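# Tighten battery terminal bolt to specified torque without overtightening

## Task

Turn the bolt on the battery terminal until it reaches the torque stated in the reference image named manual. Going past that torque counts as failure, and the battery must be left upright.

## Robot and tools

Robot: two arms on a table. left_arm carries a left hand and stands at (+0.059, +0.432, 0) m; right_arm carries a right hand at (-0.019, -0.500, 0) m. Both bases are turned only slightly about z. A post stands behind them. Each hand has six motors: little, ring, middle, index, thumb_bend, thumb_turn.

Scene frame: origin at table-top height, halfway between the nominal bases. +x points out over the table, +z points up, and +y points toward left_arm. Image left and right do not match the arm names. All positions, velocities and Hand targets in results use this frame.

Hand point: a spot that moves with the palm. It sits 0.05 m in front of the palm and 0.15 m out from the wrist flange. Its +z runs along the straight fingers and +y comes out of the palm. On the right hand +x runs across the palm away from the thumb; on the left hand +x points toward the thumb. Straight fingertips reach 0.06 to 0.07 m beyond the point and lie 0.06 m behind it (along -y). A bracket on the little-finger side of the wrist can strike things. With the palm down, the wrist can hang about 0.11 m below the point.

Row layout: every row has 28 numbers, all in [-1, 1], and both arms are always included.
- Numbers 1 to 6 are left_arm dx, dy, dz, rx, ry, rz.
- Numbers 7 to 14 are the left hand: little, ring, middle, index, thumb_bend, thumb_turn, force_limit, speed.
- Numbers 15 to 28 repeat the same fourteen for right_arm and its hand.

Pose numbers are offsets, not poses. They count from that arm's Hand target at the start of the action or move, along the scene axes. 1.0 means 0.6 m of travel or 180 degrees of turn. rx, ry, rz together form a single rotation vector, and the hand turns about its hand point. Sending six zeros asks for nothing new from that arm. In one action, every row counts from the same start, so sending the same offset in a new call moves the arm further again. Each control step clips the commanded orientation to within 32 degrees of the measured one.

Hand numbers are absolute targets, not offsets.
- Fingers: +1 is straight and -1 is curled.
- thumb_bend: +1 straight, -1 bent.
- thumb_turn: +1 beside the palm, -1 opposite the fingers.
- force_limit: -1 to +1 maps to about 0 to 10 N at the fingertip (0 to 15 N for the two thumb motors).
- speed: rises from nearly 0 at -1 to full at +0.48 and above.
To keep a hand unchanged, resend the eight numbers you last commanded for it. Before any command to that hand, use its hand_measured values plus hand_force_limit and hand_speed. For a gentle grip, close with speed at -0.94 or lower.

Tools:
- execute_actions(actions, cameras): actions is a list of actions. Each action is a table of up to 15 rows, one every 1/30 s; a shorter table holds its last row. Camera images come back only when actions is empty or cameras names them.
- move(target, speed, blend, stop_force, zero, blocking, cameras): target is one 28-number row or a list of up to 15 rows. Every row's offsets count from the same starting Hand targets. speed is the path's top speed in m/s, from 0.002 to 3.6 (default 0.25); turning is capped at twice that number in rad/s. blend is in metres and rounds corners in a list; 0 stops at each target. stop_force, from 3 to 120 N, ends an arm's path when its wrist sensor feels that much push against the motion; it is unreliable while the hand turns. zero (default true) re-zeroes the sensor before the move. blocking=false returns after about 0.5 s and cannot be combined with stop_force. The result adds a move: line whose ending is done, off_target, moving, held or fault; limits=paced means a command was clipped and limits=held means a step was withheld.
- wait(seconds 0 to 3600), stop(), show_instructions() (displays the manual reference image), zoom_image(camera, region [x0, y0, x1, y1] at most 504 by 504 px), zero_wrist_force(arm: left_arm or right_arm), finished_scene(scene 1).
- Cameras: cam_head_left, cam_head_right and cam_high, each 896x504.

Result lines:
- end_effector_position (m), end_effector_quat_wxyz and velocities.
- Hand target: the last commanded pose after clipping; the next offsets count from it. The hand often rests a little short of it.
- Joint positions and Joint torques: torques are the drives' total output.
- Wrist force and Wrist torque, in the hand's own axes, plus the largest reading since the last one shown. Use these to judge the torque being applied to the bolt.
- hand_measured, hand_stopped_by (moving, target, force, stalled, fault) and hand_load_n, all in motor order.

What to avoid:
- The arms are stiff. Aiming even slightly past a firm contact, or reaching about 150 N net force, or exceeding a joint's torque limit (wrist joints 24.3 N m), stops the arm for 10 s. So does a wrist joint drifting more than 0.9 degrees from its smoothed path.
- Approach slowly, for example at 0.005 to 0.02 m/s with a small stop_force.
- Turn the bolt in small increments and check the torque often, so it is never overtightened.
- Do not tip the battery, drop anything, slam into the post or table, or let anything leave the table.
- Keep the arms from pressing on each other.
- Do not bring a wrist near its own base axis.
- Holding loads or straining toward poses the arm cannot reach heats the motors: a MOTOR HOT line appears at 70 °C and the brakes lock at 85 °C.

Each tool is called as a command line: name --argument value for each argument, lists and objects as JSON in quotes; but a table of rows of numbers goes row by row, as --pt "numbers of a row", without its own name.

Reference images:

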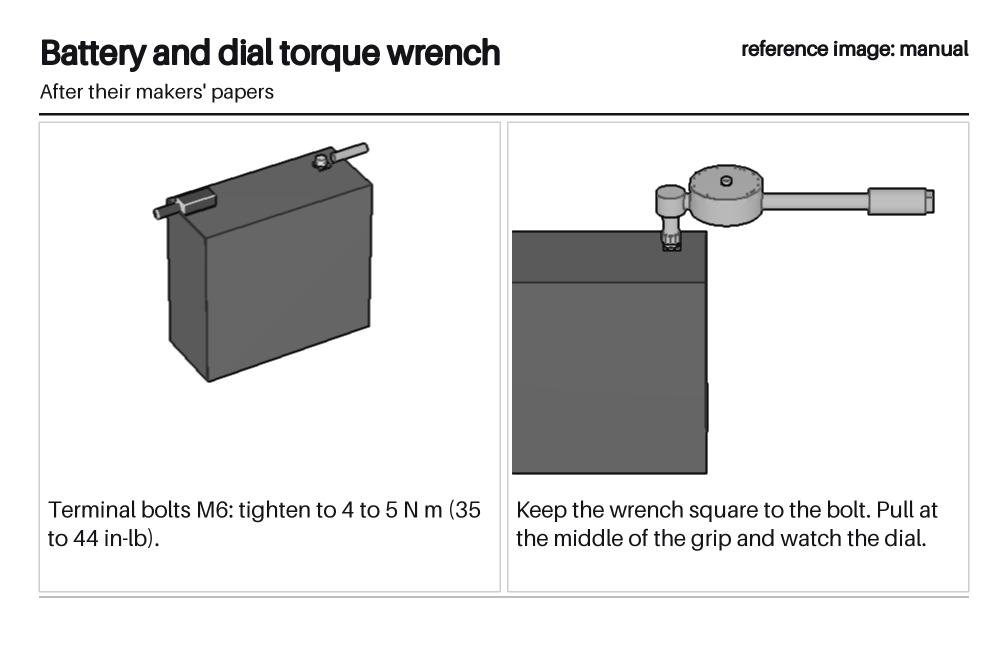

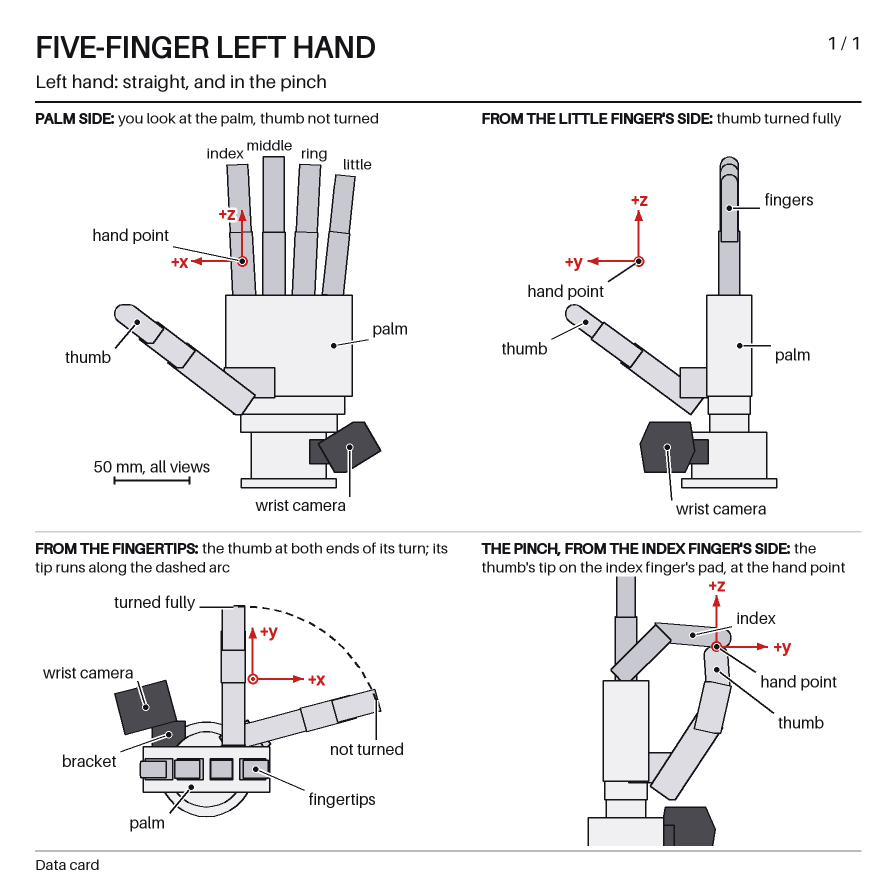

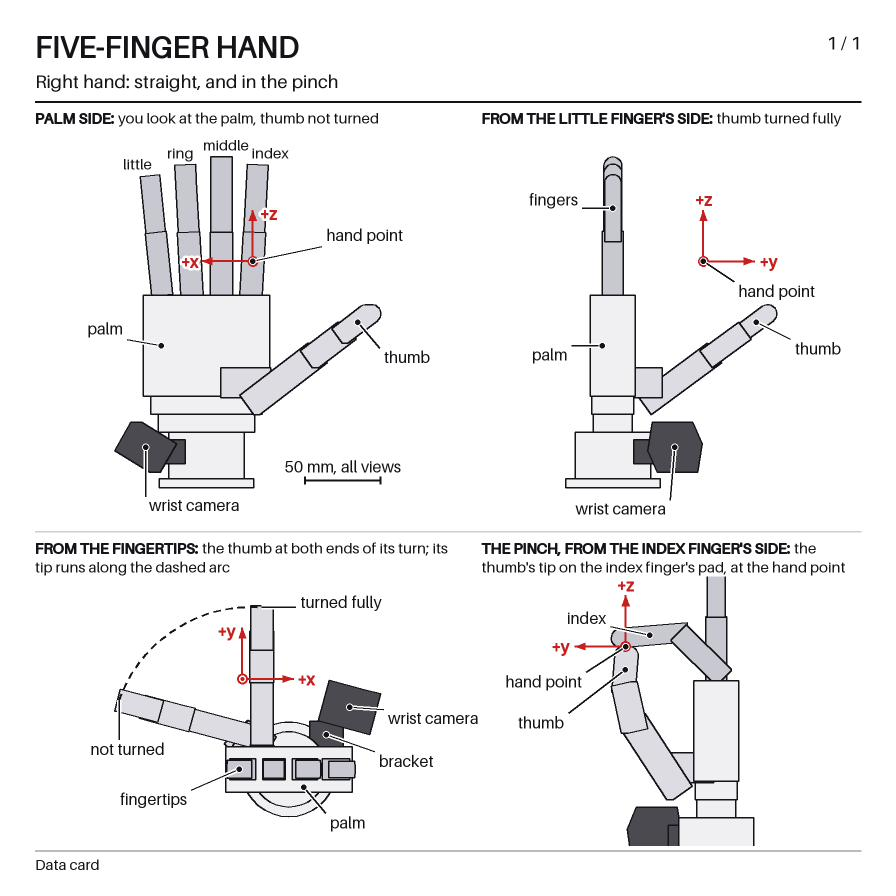

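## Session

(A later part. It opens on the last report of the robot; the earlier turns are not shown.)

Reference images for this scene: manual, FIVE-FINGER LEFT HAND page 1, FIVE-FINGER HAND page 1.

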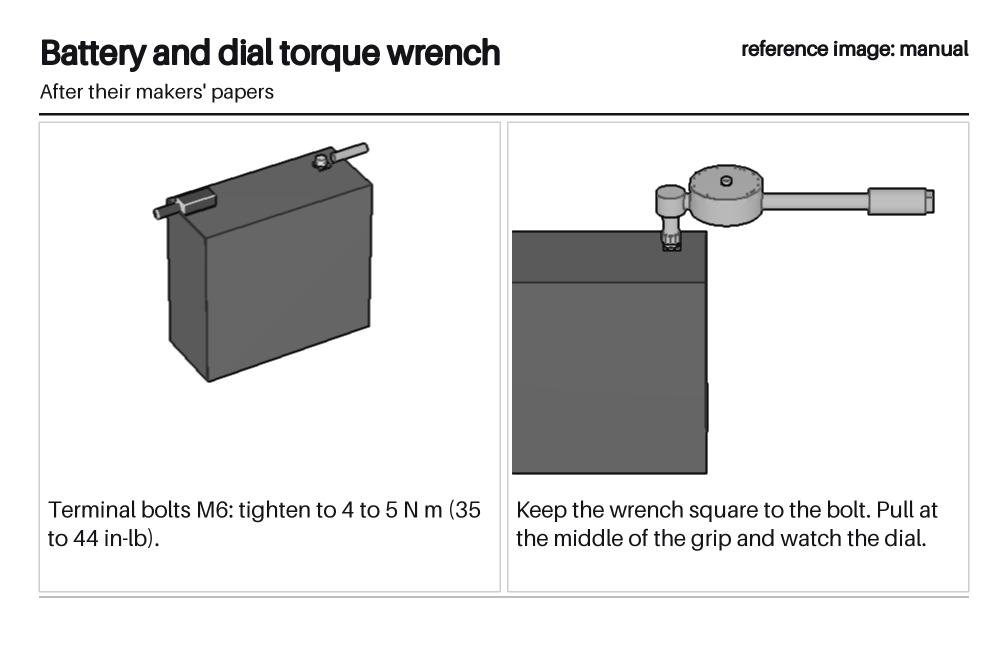

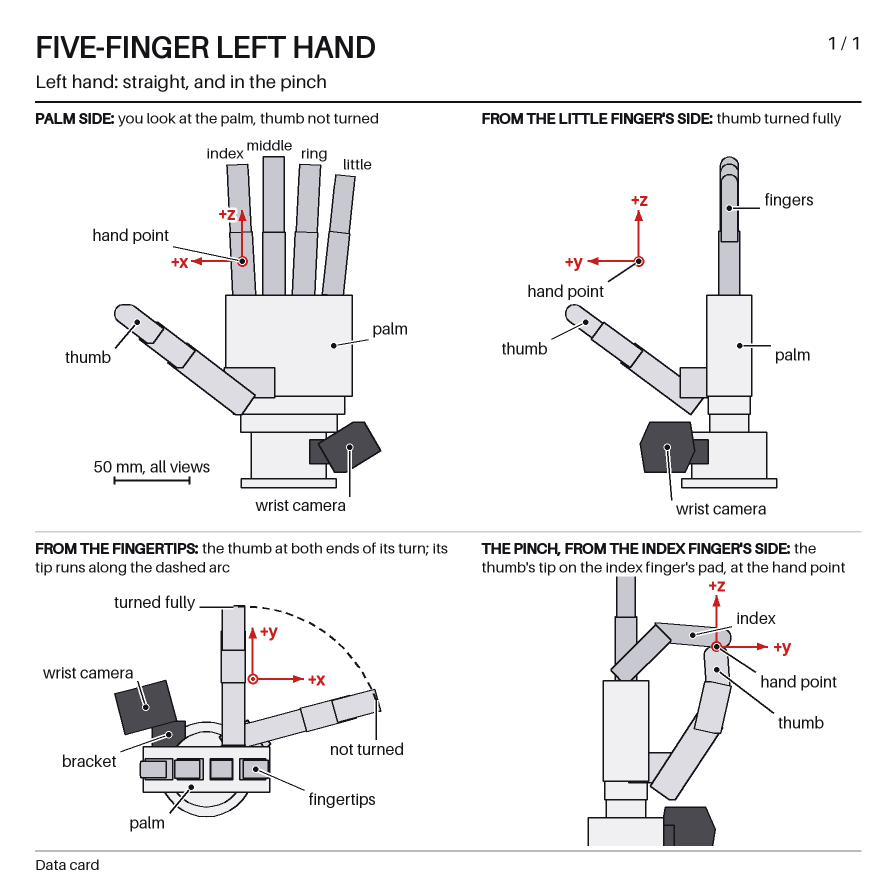

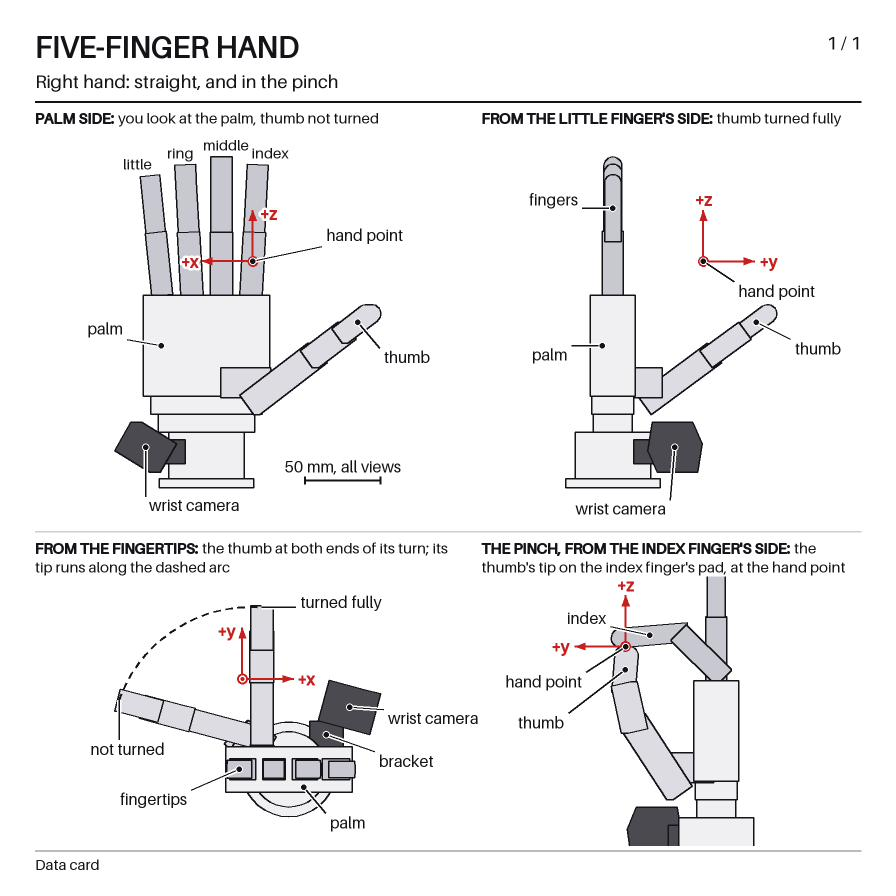

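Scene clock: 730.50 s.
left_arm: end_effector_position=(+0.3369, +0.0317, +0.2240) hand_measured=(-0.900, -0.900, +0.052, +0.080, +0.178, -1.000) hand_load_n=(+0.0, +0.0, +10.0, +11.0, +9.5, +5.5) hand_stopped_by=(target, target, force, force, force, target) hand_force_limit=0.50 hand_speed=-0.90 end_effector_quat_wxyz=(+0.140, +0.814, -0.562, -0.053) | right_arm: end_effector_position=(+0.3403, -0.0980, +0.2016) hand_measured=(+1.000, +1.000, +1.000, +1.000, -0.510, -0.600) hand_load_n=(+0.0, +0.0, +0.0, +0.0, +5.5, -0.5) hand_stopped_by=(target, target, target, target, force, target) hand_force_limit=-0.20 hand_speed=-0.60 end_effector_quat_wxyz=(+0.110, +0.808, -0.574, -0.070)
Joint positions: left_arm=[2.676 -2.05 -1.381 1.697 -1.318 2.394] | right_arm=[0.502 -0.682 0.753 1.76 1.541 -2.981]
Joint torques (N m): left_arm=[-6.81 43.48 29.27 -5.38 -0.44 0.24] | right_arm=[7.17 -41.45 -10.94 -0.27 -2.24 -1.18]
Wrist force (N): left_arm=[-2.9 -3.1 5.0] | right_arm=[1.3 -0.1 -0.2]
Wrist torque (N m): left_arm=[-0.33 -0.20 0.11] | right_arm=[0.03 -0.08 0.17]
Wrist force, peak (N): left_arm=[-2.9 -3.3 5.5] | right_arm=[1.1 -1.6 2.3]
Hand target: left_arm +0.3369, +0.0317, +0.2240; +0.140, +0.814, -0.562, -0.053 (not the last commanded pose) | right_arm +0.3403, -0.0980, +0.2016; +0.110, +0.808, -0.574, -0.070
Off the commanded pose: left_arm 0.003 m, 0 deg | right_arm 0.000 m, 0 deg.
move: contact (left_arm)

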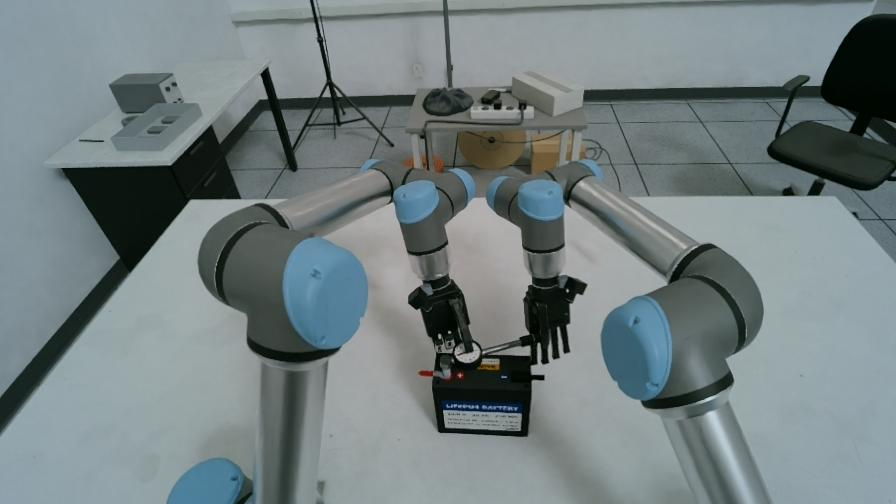

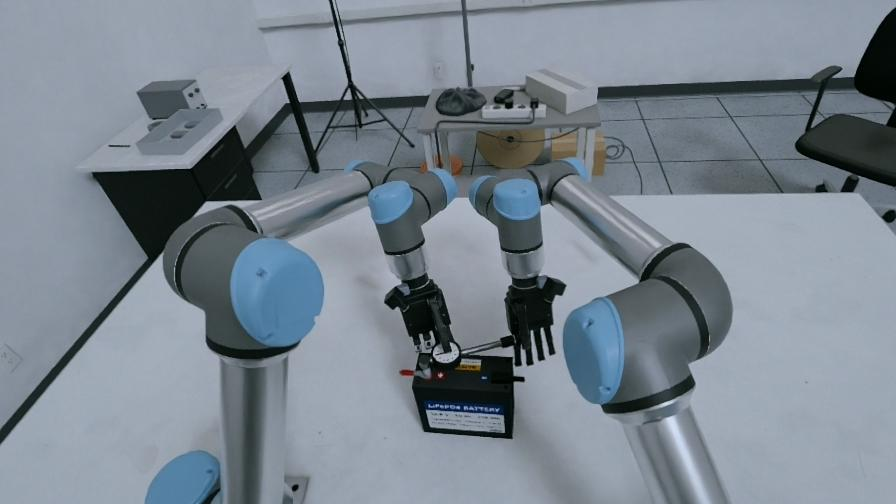

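move --pt "0 0 0.002 0 0 0 -0.9 -0.9 -0.5 -0.5 -0.1 -1 0.5 -0.9 0 0 0.0067 0 0 0 1 1 1 1 -0.7 -0.6 -0.2 -0.6" --pt "0 0 -0.0013 0 0 0 -0.9 -0.9 -0.5 -0.5 -0.1 -1 0.5 -0.9 0 0 0.0034 0 0 0 1 1 1 1 -0.7 -0.6 -0.2 -0.6" --speed 0.005 --cameras '["cam_head_left","cam_head_right"]'

zoom_image --camera "cam_head_left" --region '[436, 350, 466, 380]'

Scene clock: 732.27 s.
left_arm: end_effector_position=(+0.3369, +0.0317, +0.2234) hand_measured=(-0.900, -0.900, +0.052, +0.080, +0.178, -1.000) hand_load_n=(+0.5, +0.0, +8.0, +7.5, +10.0, +3.5) hand_stopped_by=(target, target, force, force, force, target) hand_force_limit=0.50 hand_speed=-0.90 end_effector_quat_wxyz=(+0.140, +0.814, -0.562, -0.053) | right_arm: end_effector_position=(+0.3403, -0.0980, +0.2038) hand_measured=(+1.000, +1.000, +1.000, +1.000, -0.510, -0.600) hand_load_n=(+0.0, +0.0, +0.0, +0.0, +5.5, -0.5) hand_stopped_by=(target, target, target, target, force, target) hand_force_limit=-0.20 hand_speed=-0.60 end_effector_quat_wxyz=(+0.110, +0.808, -0.574, -0.070)
Joint positions: left_arm=[2.676 -2.051 -1.382 1.699 -1.318 2.394] | right_arm=[0.502 -0.683 0.749 1.766 1.541 -2.981]
Joint torques (N m): left_arm=[-6.51 24.62 11.33 1.3 -0.5 0.25] | right_arm=[7.49 -42.95 -10.44 0.41 -1.66 -1.04]
Wrist force (N): left_arm=[-0.3 4.6 -1.1] | right_arm=[-2.0 -1.9 2.8]
Wrist torque (N m): left_arm=[-0.01 -0.34 0.03] | right_arm=[-0.25 0.05 0.01]
Wrist force, peak (N): left_arm=[-3.1 -3.4 5.3] | right_arm=[-2.0 -1.9 3.0]
Hand target: left_arm +0.3369, +0.0317, +0.2232; +0.140, +0.814, -0.562, -0.053 | right_arm +0.3403, -0.0980, +0.2037; +0.110, +0.808, -0.574, -0.070
Off the commanded pose: left_arm 0.000 m, 0 deg | right_arm 0.000 m, 0 deg.
move: done

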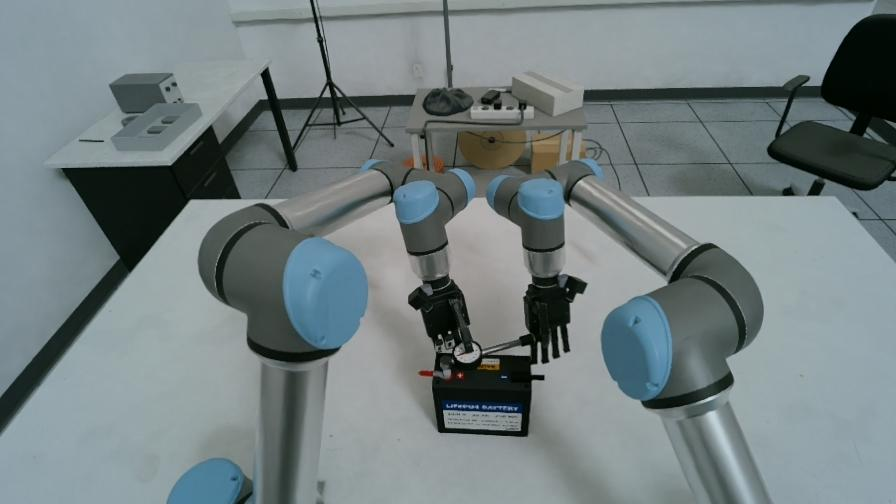

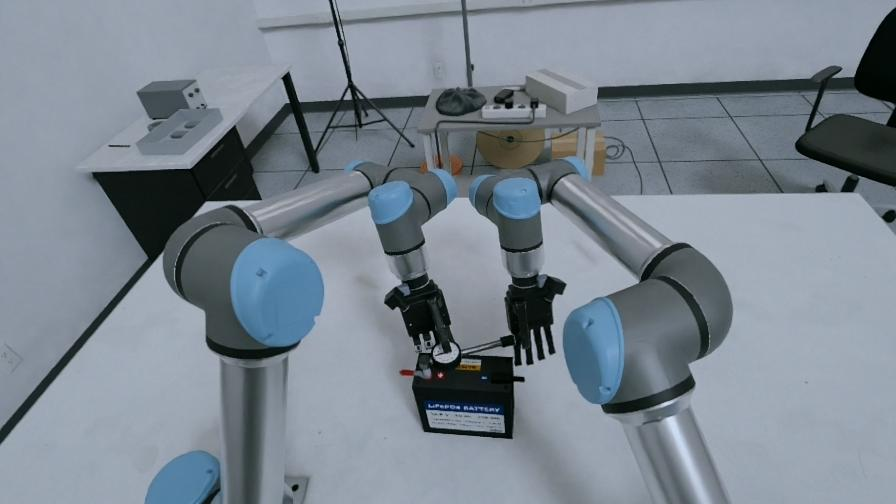

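Scaled by 16.800 from the camera's image (finer frame: 1280x720).

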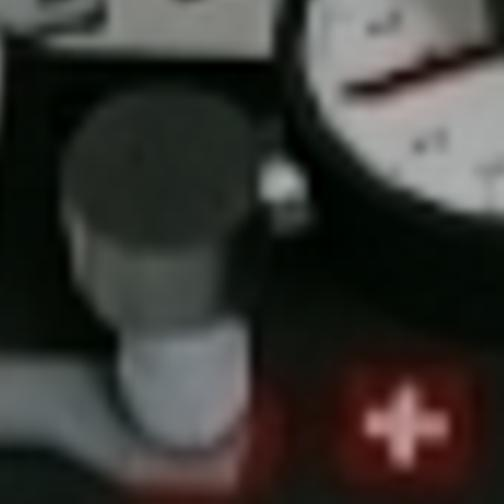

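move --pt "0 0 0.0042 0 0 0 -0.9 -0.9 -0.5 -0.5 -0.1 -1 0.5 -0.9 0 0 0.0042 0 0 0 1 1 1 1 -0.7 -0.6 -0.2 -0.6" --pt "-0.00475 -0.00205 0.0042 0 0 -0.01833 -0.9 -0.9 -0.5 -0.5 -0.1 -1 0.5 -0.9 -0.01675 -0.00177 0.0042 0 0 -0.01833 1 1 1 1 -0.7 -0.6 -0.2 -0.6" --pt "-0.00475 -0.00205 -0.0003 0 0 -0.01833 -0.9 -0.9 -0.5 -0.5 -0.1 -1 0.5 -0.9 -0.01675 -0.00177 -0.0003 0 0 -0.01833 1 1 1 1 -0.7 -0.6 -0.2 -0.6" --speed 0.008 --cameras '["cam_head_left","cam_head_right"]'

zoom_image --camera "cam_head_left" --region '[436, 350, 466, 380]'

Scene clock: 739.23 s.
left_arm: end_effector_position=(+0.3340, +0.0304, +0.2232) hand_measured=(-0.900, -0.900, +0.052, +0.080, +0.178, -1.000) hand_load_n=(+0.0, +0.0, +8.0, +7.5, +10.5, +3.5) hand_stopped_by=(target, target, force, force, force, target) hand_force_limit=0.50 hand_speed=-0.90 end_effector_quat_wxyz=(+0.138, +0.797, -0.585, -0.057) | right_arm: end_effector_position=(+0.3303, -0.0991, +0.2037) hand_measured=(+1.000, +1.000, +1.000, +1.000, -0.510, -0.600) hand_load_n=(+0.0, +0.0, +0.0, -0.5, +5.5, -0.5) hand_stopped_by=(target, target, target, target, force, target) hand_force_limit=-0.20 hand_speed=-0.60 end_effector_quat_wxyz=(+0.108, +0.791, -0.597, -0.074)
Joint positions: left_arm=[2.664 -2.066 -1.362 1.683 -1.326 2.44] | right_arm=[0.498 -0.725 0.826 1.729 1.527 -2.929]
Joint torques (N m): left_arm=[-5.55 25.94 11.04 1.58 -1.38 1.3] | right_arm=[-8.71 -42.6 -11.34 0.52 -1.77 1.27]
Wrist force (N): left_arm=[-1.9 4.8 -1.6] | right_arm=[-1.7 -1.9 2.7]
Wrist torque (N m): left_arm=[0.04 -0.27 -0.15] | right_arm=[-0.29 0.06 -0.11]
Wrist force, peak (N): left_arm=[-0.4 6.1 -2.3] | right_arm=[-2.3 -2.4 3.4]
Hand target: left_arm +0.3341, +0.0305, +0.2230; +0.138, +0.797, -0.585, -0.057 | right_arm +0.3303, -0.0991, +0.2035; +0.108, +0.791, -0.597, -0.074
Off the commanded pose: left_arm 0.000 m, 0 deg | right_arm 0.000 m, 0 deg.
move: done

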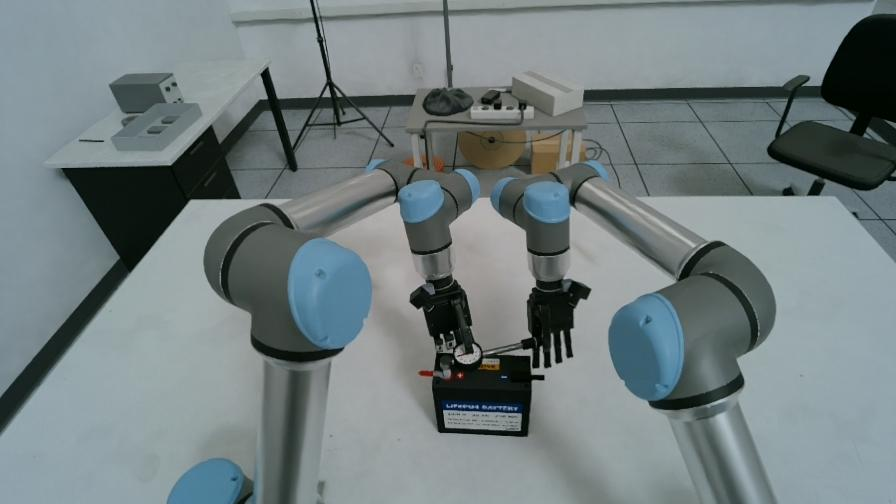

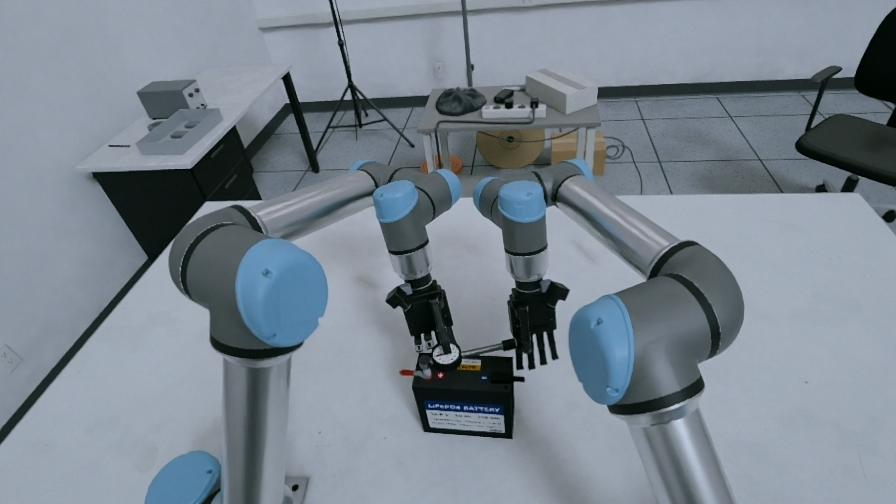

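Scaled by 16.800 from the camera's image (finer frame: 1280x720).

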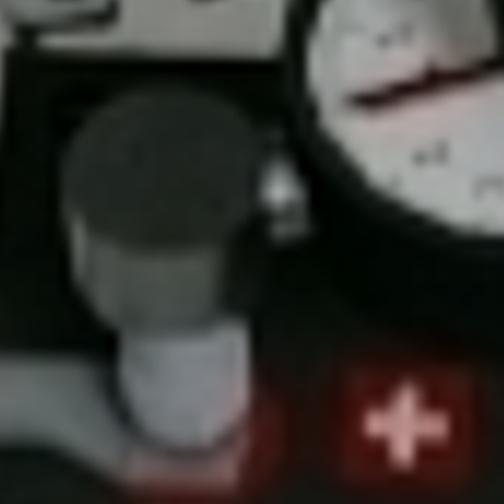

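move --pt "0 0 0.0042 0 0 0 -0.9 -0.9 -0.5 -0.5 -0.1 -1 0.5 -0.9 0 0 0.0042 0 0 0 1 1 1 1 -0.7 -0.6 -0.2 -0.6" --pt "-0.0025 0 0.0042 0 0 0 -0.9 -0.9 -0.5 -0.5 -0.1 -1 0.5 -0.9 -0.0025 0 0.0042 0 0 0 1 1 1 1 -0.7 -0.6 -0.2 -0.6" --pt "-0.0025 0 0 0 0 0 -0.9 -0.9 -0.5 -0.5 -0.1 -1 0.5 -0.9 -0.0025 0 0 0 0 0 1 1 1 1 -0.7 -0.6 -0.2 -0.6" --speed 0.008 --cameras '["cam_head_left","cam_head_right"]'

zoom_image --camera "cam_head_left" --region '[436, 350, 466, 380]'

Scene clock: 741.43 s.
left_arm: end_effector_position=(+0.3326, +0.0304, +0.2232) hand_measured=(-0.900, -0.900, +0.052, +0.080, +0.178, -1.000) hand_load_n=(+0.0, +0.0, +8.0, +6.5, +12.0, +4.0) hand_stopped_by=(target, target, force, force, force, target) hand_force_limit=0.50 hand_speed=-0.90 end_effector_quat_wxyz=(+0.138, +0.797, -0.585, -0.057) end_effector_velocity=(+0.000, +0.000, -0.001) end_effector_angular_velocity=(-0.001, -0.002, +0.000) | right_arm: end_effector_position=(+0.3288, -0.0991, +0.2037) hand_measured=(+1.000, +1.000, +1.000, +1.000, -0.510, -0.600) hand_load_n=(+0.0, +0.0, +0.0, +0.0, +5.0, -0.5) hand_stopped_by=(target, target, target, target, force, target) hand_force_limit=-0.20 hand_speed=-0.60 end_effector_quat_wxyz=(+0.108, +0.791, -0.597, -0.074)
Joint positions: left_arm=[2.662 -2.064 -1.366 1.684 -1.326 2.438] | right_arm=[0.499 -0.729 0.833 1.726 1.527 -2.928]
Joint velocities: left_arm=[0 -0.001 -0.002 0.005 0 0] | right_arm=[within noise]
Joint torques (N m): left_arm=[-9.32 25.16 7.72 0.31 3.18 -1.22] | right_arm=[7.47 -43.43 -10.41 0.06 -1.28 1.37]
Wrist force (N): left_arm=[3.1 -2.1 -4.8] | right_arm=[0.0 0.7 2.9]
Wrist torque (N m): left_arm=[0.04 -0.34 0.07] | right_arm=[-0.08 -0.09 -0.02]
Wrist force, peak (N): left_arm=[-2.2 5.4 -3.1] | right_arm=[-3.0 -1.8 3.6]
Hand target: left_arm +0.3326, +0.0305, +0.2230; +0.138, +0.797, -0.585, -0.057 | right_arm +0.3288, -0.0991, +0.2035; +0.108, +0.791, -0.597, -0.074
Off the commanded pose: left_arm 0.000 m, 0 deg | right_arm 0.000 m, 0 deg.
move: done

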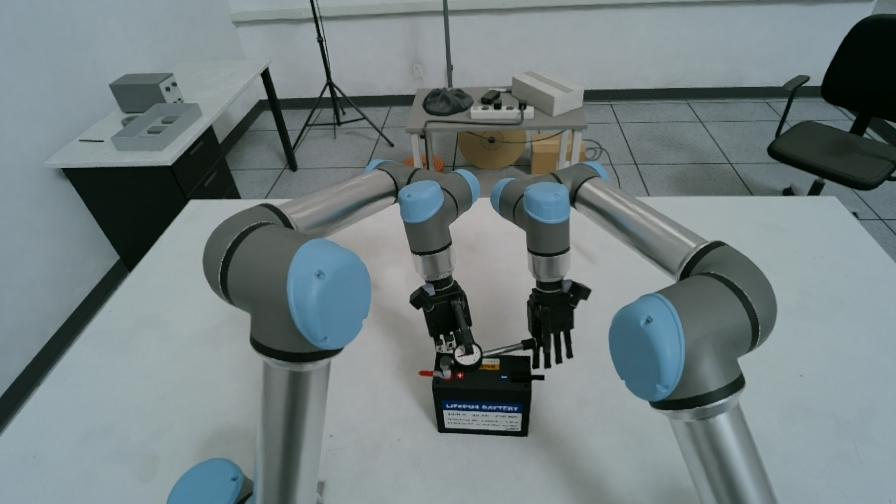

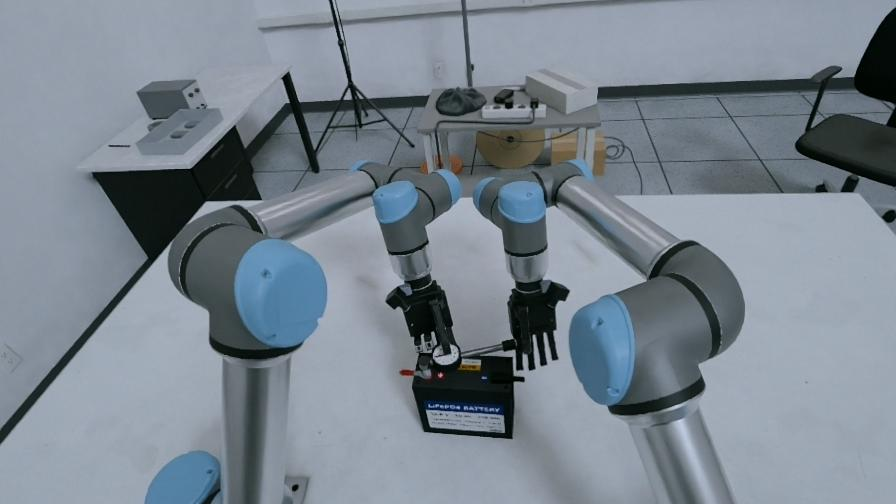

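Scaled by 16.800 from the camera's image (finer frame: 1280x720).

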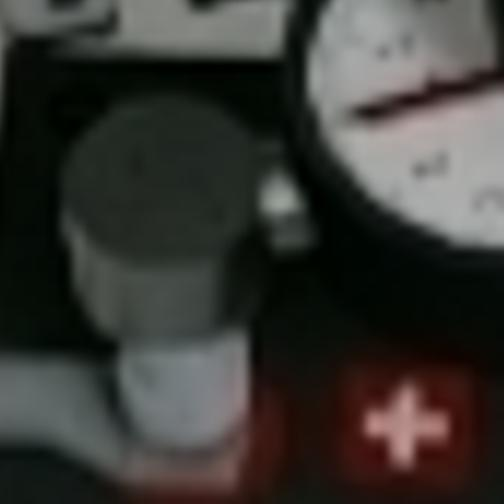

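move --pt "0 0 0.0042 0 0 0 -0.9 -0.9 -0.5 -0.5 -0.1 -1 0.5 -0.9 0 0 0.0042 0 0 0 1 1 1 1 -0.7 -0.6 -0.2 -0.6" --pt "-0.0038 -0.0028 0.0042 0 0 -0.01667 -0.9 -0.9 -0.5 -0.5 -0.1 -1 0.5 -0.9 -0.01467 -0.0019 0.0042 0 0 -0.01667 1 1 1 1 -0.7 -0.6 -0.2 -0.6" --pt "-0.0038 -0.0028 0 0 0 -0.01667 -0.9 -0.9 -0.5 -0.5 -0.1 -1 0.5 -0.9 -0.01467 -0.0019 0 0 0 -0.01667 1 1 1 1 -0.7 -0.6 -0.2 -0.6" --speed 0.008

Scene clock: 746.47 s.
left_arm: end_effector_position=(+0.3303, +0.0288, +0.2232) hand_measured=(-0.900, -0.900, +0.052, +0.080, +0.178, -1.000) hand_load_n=(+0.0, +0.0, +7.5, +5.5, +12.0, +3.5) hand_stopped_by=(target, target, force, force, force, target) hand_force_limit=0.50 hand_speed=-0.90 end_effector_quat_wxyz=(+0.136, +0.782, -0.606, -0.061) | right_arm: end_effector_position=(+0.3200, -0.1002, +0.2037) hand_measured=(+1.000, +1.000, +1.000, +1.000, -0.510, -0.600) hand_load_n=(+0.0, +0.0, +0.0, +0.0, +5.0, -0.5) hand_stopped_by=(target, target, target, target, force, target) hand_force_limit=-0.20 hand_speed=-0.60 end_effector_quat_wxyz=(+0.106, +0.775, -0.618, -0.076)
Joint positions: left_arm=[2.65 -2.079 -1.345 1.669 -1.333 2.479] | right_arm=[0.494 -0.765 0.898 1.695 1.515 -2.882]
Joint torques (N m): left_arm=[-9.22 25.35 8.98 1.38 -1.57 1.55] | right_arm=[-8.5 -42.62 -10.92 0.41 -1.81 1.53]
Wrist force (N): left_arm=[-0.6 0.2 -6.1] | right_arm=[-0.6 -0.5 4.8]
Wrist torque (N m): left_arm=[0.10 -0.37 -0.10] | right_arm=[-0.23 -0.06 -0.05]
Wrist force, peak (N): left_arm=[3.5 -2.2 -6.6] | right_arm=[-0.6 -0.5 4.8]
Hand target: left_arm +0.3303, +0.0288, +0.2230; +0.136, +0.782, -0.606, -0.061 | right_arm +0.3200, -0.1002, +0.2035; +0.106, +0.775, -0.618, -0.076
Off the commanded pose: left_arm 0.000 m, 0 deg | right_arm 0.000 m, 0 deg.
move: done

wait --seconds 0.1 --cameras '["cam_head_left","cam_head_right"]'

zoom_image --camera "cam_head_left" --region '[436, 350, 466, 380]'

Scene clock: 747.87 s.
left_arm: end_effector_position=(+0.3303, +0.0288, +0.2230) hand_measured=(-0.900, -0.900, +0.052, +0.080, +0.178, -1.000) hand_load_n=(+0.0, +0.0, +6.5, +5.5, +12.5, +3.5) hand_stopped_by=(target, target, force, force, force, target) hand_force_limit=0.50 hand_speed=-0.90 end_effector_quat_wxyz=(+0.136, +0.782, -0.606, -0.061) | right_arm: end_effector_position=(+0.3200, -0.1002, +0.2035) hand_measured=(+1.000, +1.000, +1.000, +1.000, -0.510, -0.600) hand_load_n=(+0.0, +0.0, +0.0, +0.0, +5.0, -0.5) hand_stopped_by=(target, target, target, target, force, target) hand_force_limit=-0.20 hand_speed=-0.60 end_effector_quat_wxyz=(+0.106, +0.775, -0.618, -0.076)
Joint positions: left_arm=[2.65 -2.079 -1.345 1.669 -1.333 2.479] | right_arm=[0.494 -0.765 0.898 1.694 1.515 -2.882]
Joint torques (N m): left_arm=[-8.93 24.89 9.18 1.52 -1.95 1.43] | right_arm=[-7.92 -41.57 -12.68 0.48 -1.84 1.55]
Wrist force (N): left_arm=[-0.3 1.0 -8.1] | right_arm=[-0.7 -0.5 4.5]
Wrist torque (N m): left_arm=[0.11 -0.40 -0.09] | right_arm=[-0.24 -0.05 -0.05]
Wrist force, peak (N): left_arm=[-0.5 1.3 -8.2] | right_arm=[-0.6 -1.0 5.3]
Hand target: left_arm +0.3303, +0.0288, +0.2230; +0.136, +0.782, -0.606, -0.061 | right_arm +0.3200, -0.1002, +0.2035; +0.106, +0.775, -0.618, -0.076
Off the commanded pose: left_arm 0.000 m, 0 deg | right_arm 0.000 m, 0 deg.
wait: 0.10 s; at rest from the start

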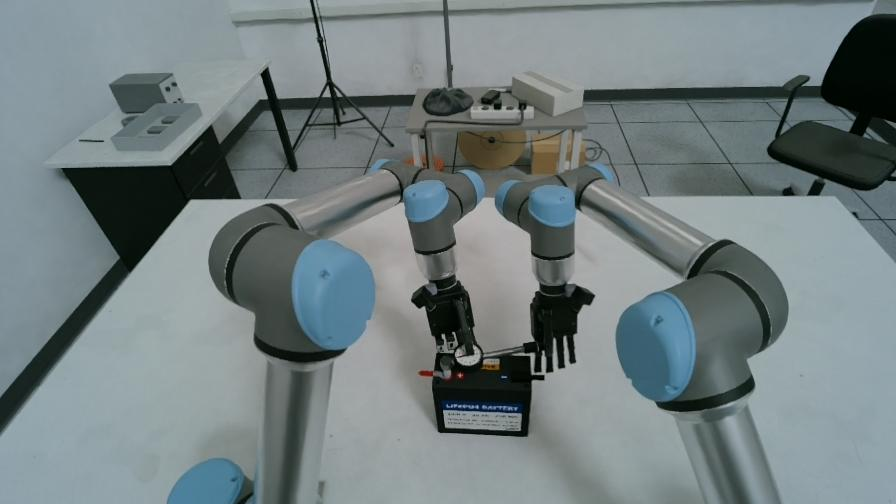

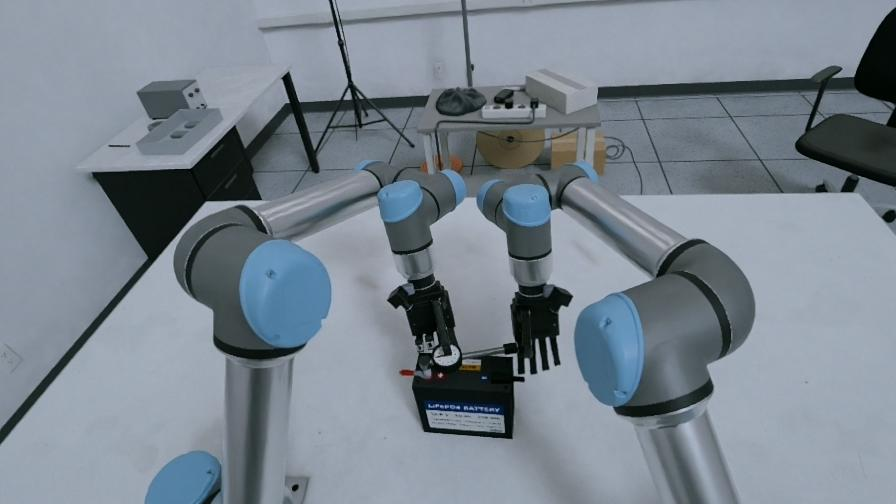

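Scaled by 16.800 from the camera's image (finer frame: 1280x720).

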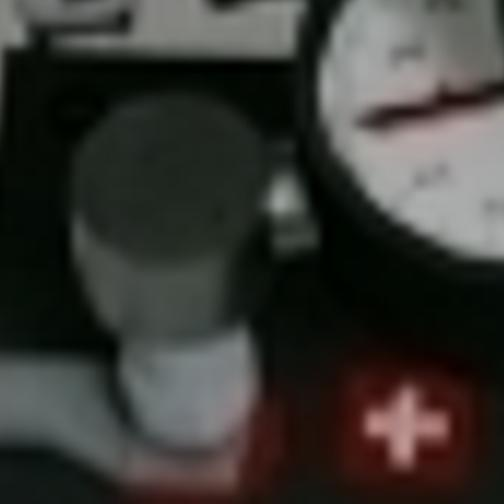

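move --pt "0 0 0.0042 0 0 0 -0.9 -0.9 -0.5 -0.5 -0.1 -1 0.5 -0.9 0 0 0.0042 0 0 0 1 1 1 1 -0.7 -0.6 -0.2 -0.6" --pt "-0.004567 -0.001367 0.0042 0 0 -0.016667 -0.9 -0.9 -0.5 -0.5 -0.1 -1 0.5 -0.9 -0.0153 -0.00008 0.0042 0 0 -0.016667 1 1 1 1 -0.7 -0.6 -0.2 -0.6" --pt "-0.004567 -0.001367 0 0 0 -0.016667 -0.9 -0.9 -0.5 -0.5 -0.1 -1 0.5 -0.9 -0.0153 -0.00008 0 0 0 -0.016667 1 1 1 1 -0.7 -0.6 -0.2 -0.6" --speed 0.008 --cameras '["cam_head_left"]'

zoom_image --camera "cam_head_left" --region '[436, 350, 466, 380]'

Scene clock: 752.57 s.
left_arm: end_effector_position=(+0.3275, +0.0280, +0.2232) hand_measured=(-0.900, -0.900, +0.052, +0.080, +0.178, -1.000) hand_load_n=(+0.0, +0.0, +7.0, +5.5, +12.5, +3.5) hand_stopped_by=(target, target, force, force, force, target) hand_force_limit=0.50 hand_speed=-0.90 end_effector_quat_wxyz=(+0.135, +0.765, -0.626, -0.065) | right_arm: end_effector_position=(+0.3108, -0.1003, +0.2037) hand_measured=(+1.000, +1.000, +1.000, +1.000, -0.510, -0.600) hand_load_n=(+0.0, +0.0, +0.0, +0.0, +5.0, -0.5) hand_stopped_by=(target, target, target, target, force, target) hand_force_limit=-0.20 hand_speed=-0.60 end_effector_quat_wxyz=(+0.104, +0.759, -0.638, -0.079)
Joint positions: left_arm=[2.638 -2.092 -1.327 1.654 -1.34 2.52] | right_arm=[0.492 -0.799 0.957 1.666 1.502 -2.834]
Joint torques (N m): left_arm=[-9.35 25.3 9.3 1.5 -1.83 1.55] | right_arm=[-8.72 -41.24 -11.03 0.43 -1.78 1.27]
Wrist force (N): left_arm=[-0.2 1.0 -6.8] | right_arm=[-1.5 -0.7 5.2]
Wrist torque (N m): left_arm=[0.11 -0.40 -0.11] | right_arm=[-0.27 -0.01 -0.09]
Wrist force, peak (N): left_arm=[-0.3 1.3 -8.2] | right_arm=[-1.5 -0.7 5.2]
Hand target: left_arm +0.3275, +0.0280, +0.2230; +0.135, +0.765, -0.626, -0.065 | right_arm +0.3108, -0.1003, +0.2035; +0.104, +0.759, -0.638, -0.079
Off the commanded pose: left_arm 0.000 m, 0 deg | right_arm 0.000 m, 0 deg.
move: done

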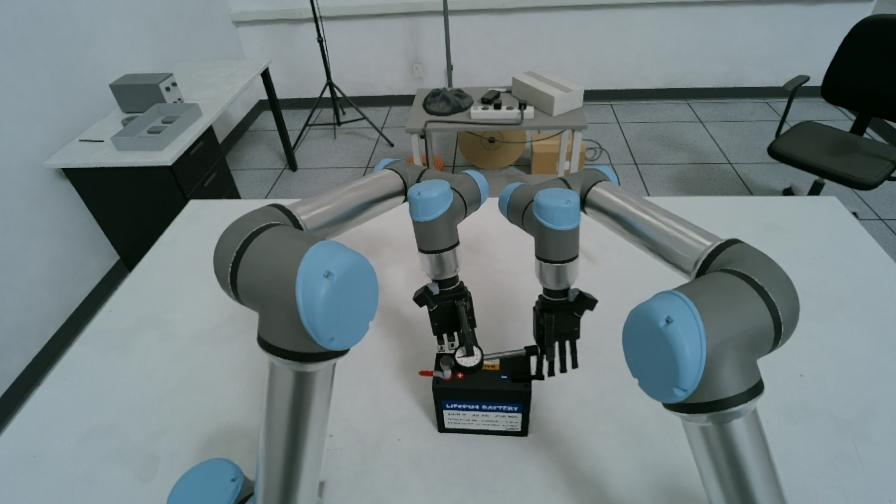

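Scaled by 16.800 from the camera's image (finer frame: 1280x720).

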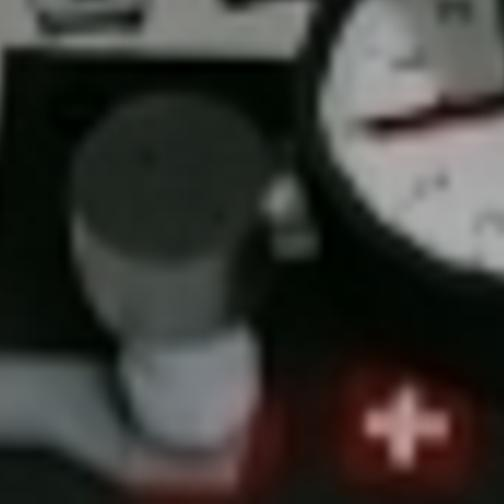

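move --pt "-0.0046 -0.0011 0 0 0 -0.016667 -0.9 -0.9 -0.5 -0.5 -0.1 -1 0.5 -0.9 -0.015233 0.0008 0 0 0 -0.016667 1 1 1 1 -0.7 -0.6 -0.2 -0.6" --speed 0.008 --cameras '["cam_head_left"]'

zoom_image --camera "cam_head_left" --region '[436, 350, 466, 380]'

Scene clock: 756.53 s.
left_arm: end_effector_position=(+0.3248, +0.0273, +0.2230) hand_measured=(-0.900, -0.900, +0.052, +0.080, +0.178, -1.000) hand_load_n=(+0.0, +0.0, +6.0, +5.0, +13.0, +3.0) hand_stopped_by=(target, target, force, force, force, target) hand_force_limit=0.50 hand_speed=-0.90 end_effector_quat_wxyz=(+0.133, +0.749, -0.646, -0.068) | right_arm: end_effector_position=(+0.3017, -0.0998, +0.2035) hand_measured=(+1.000, +1.000, +1.000, +1.000, -0.510, -0.600) hand_load_n=(+0.0, +0.0, +0.0, +0.0, +5.0, -0.5) hand_stopped_by=(target, target, target, target, force, target) hand_force_limit=-0.20 hand_speed=-0.60 end_effector_quat_wxyz=(+0.102, +0.742, -0.657, -0.082)
Joint positions: left_arm=[2.626 -2.105 -1.31 1.641 -1.348 2.56] | right_arm=[0.49 -0.831 1.012 1.639 1.49 -2.785]
Joint torques (N m): left_arm=[-8.41 25.17 25.91 -3.2 -2.36 1.29] | right_arm=[-8.88 -62.35 -11.28 1.14 -1.39 1.31]
Wrist force (N): left_arm=[-2.6 2.8 -8.1] | right_arm=[-3.5 -1.8 6.3]
Wrist torque (N m): left_arm=[0.19 -0.33 -0.15] | right_arm=[-0.40 0.08 -0.20]
Wrist force, peak (N): left_arm=[-2.7 3.0 -8.8] | right_arm=[-3.6 -1.7 6.3]
Hand target: left_arm +0.3248, +0.0273, +0.2230; +0.133, +0.749, -0.646, -0.068 | right_arm +0.3016, -0.0998, +0.2035; +0.102, +0.742, -0.657, -0.082
Off the commanded pose: left_arm 0.000 m, 0 deg | right_arm 0.000 m, 0 deg.
move: done

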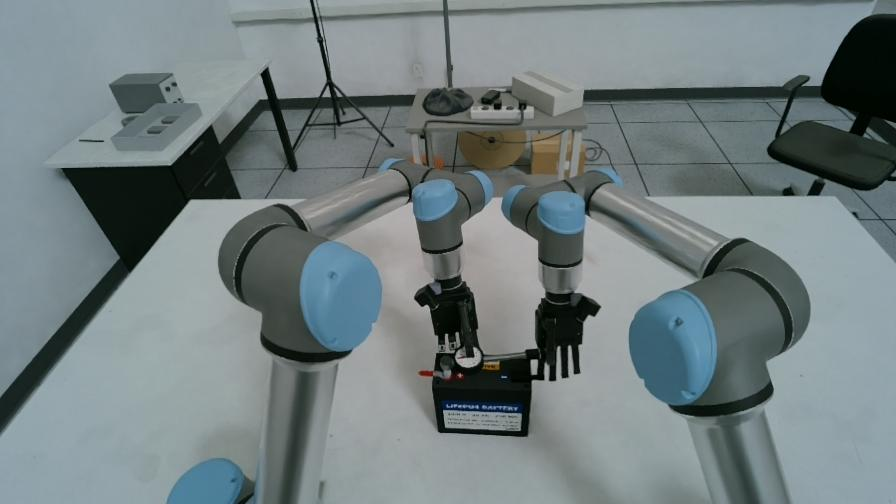

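Scaled by 16.800 from the camera's image (finer frame: 1280x720).

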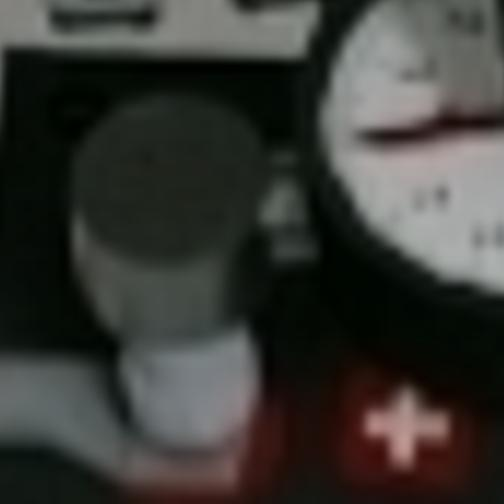

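zoom_image --camera "cam_head_left" --region '[448, 340, 488, 380]'

zoom_image --camera "cam_head_right" --region '[416, 346, 466, 386]'

Scaled by 12.600 from the camera's image (finer frame: 1280x720).

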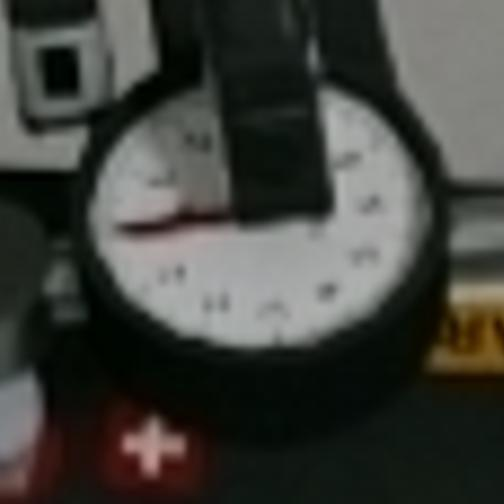

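This scene's latest camera images include none from cam_head_right. They are from: cam_head_left. cam_head_right's image comes with the result of a call that names it in "cameras".


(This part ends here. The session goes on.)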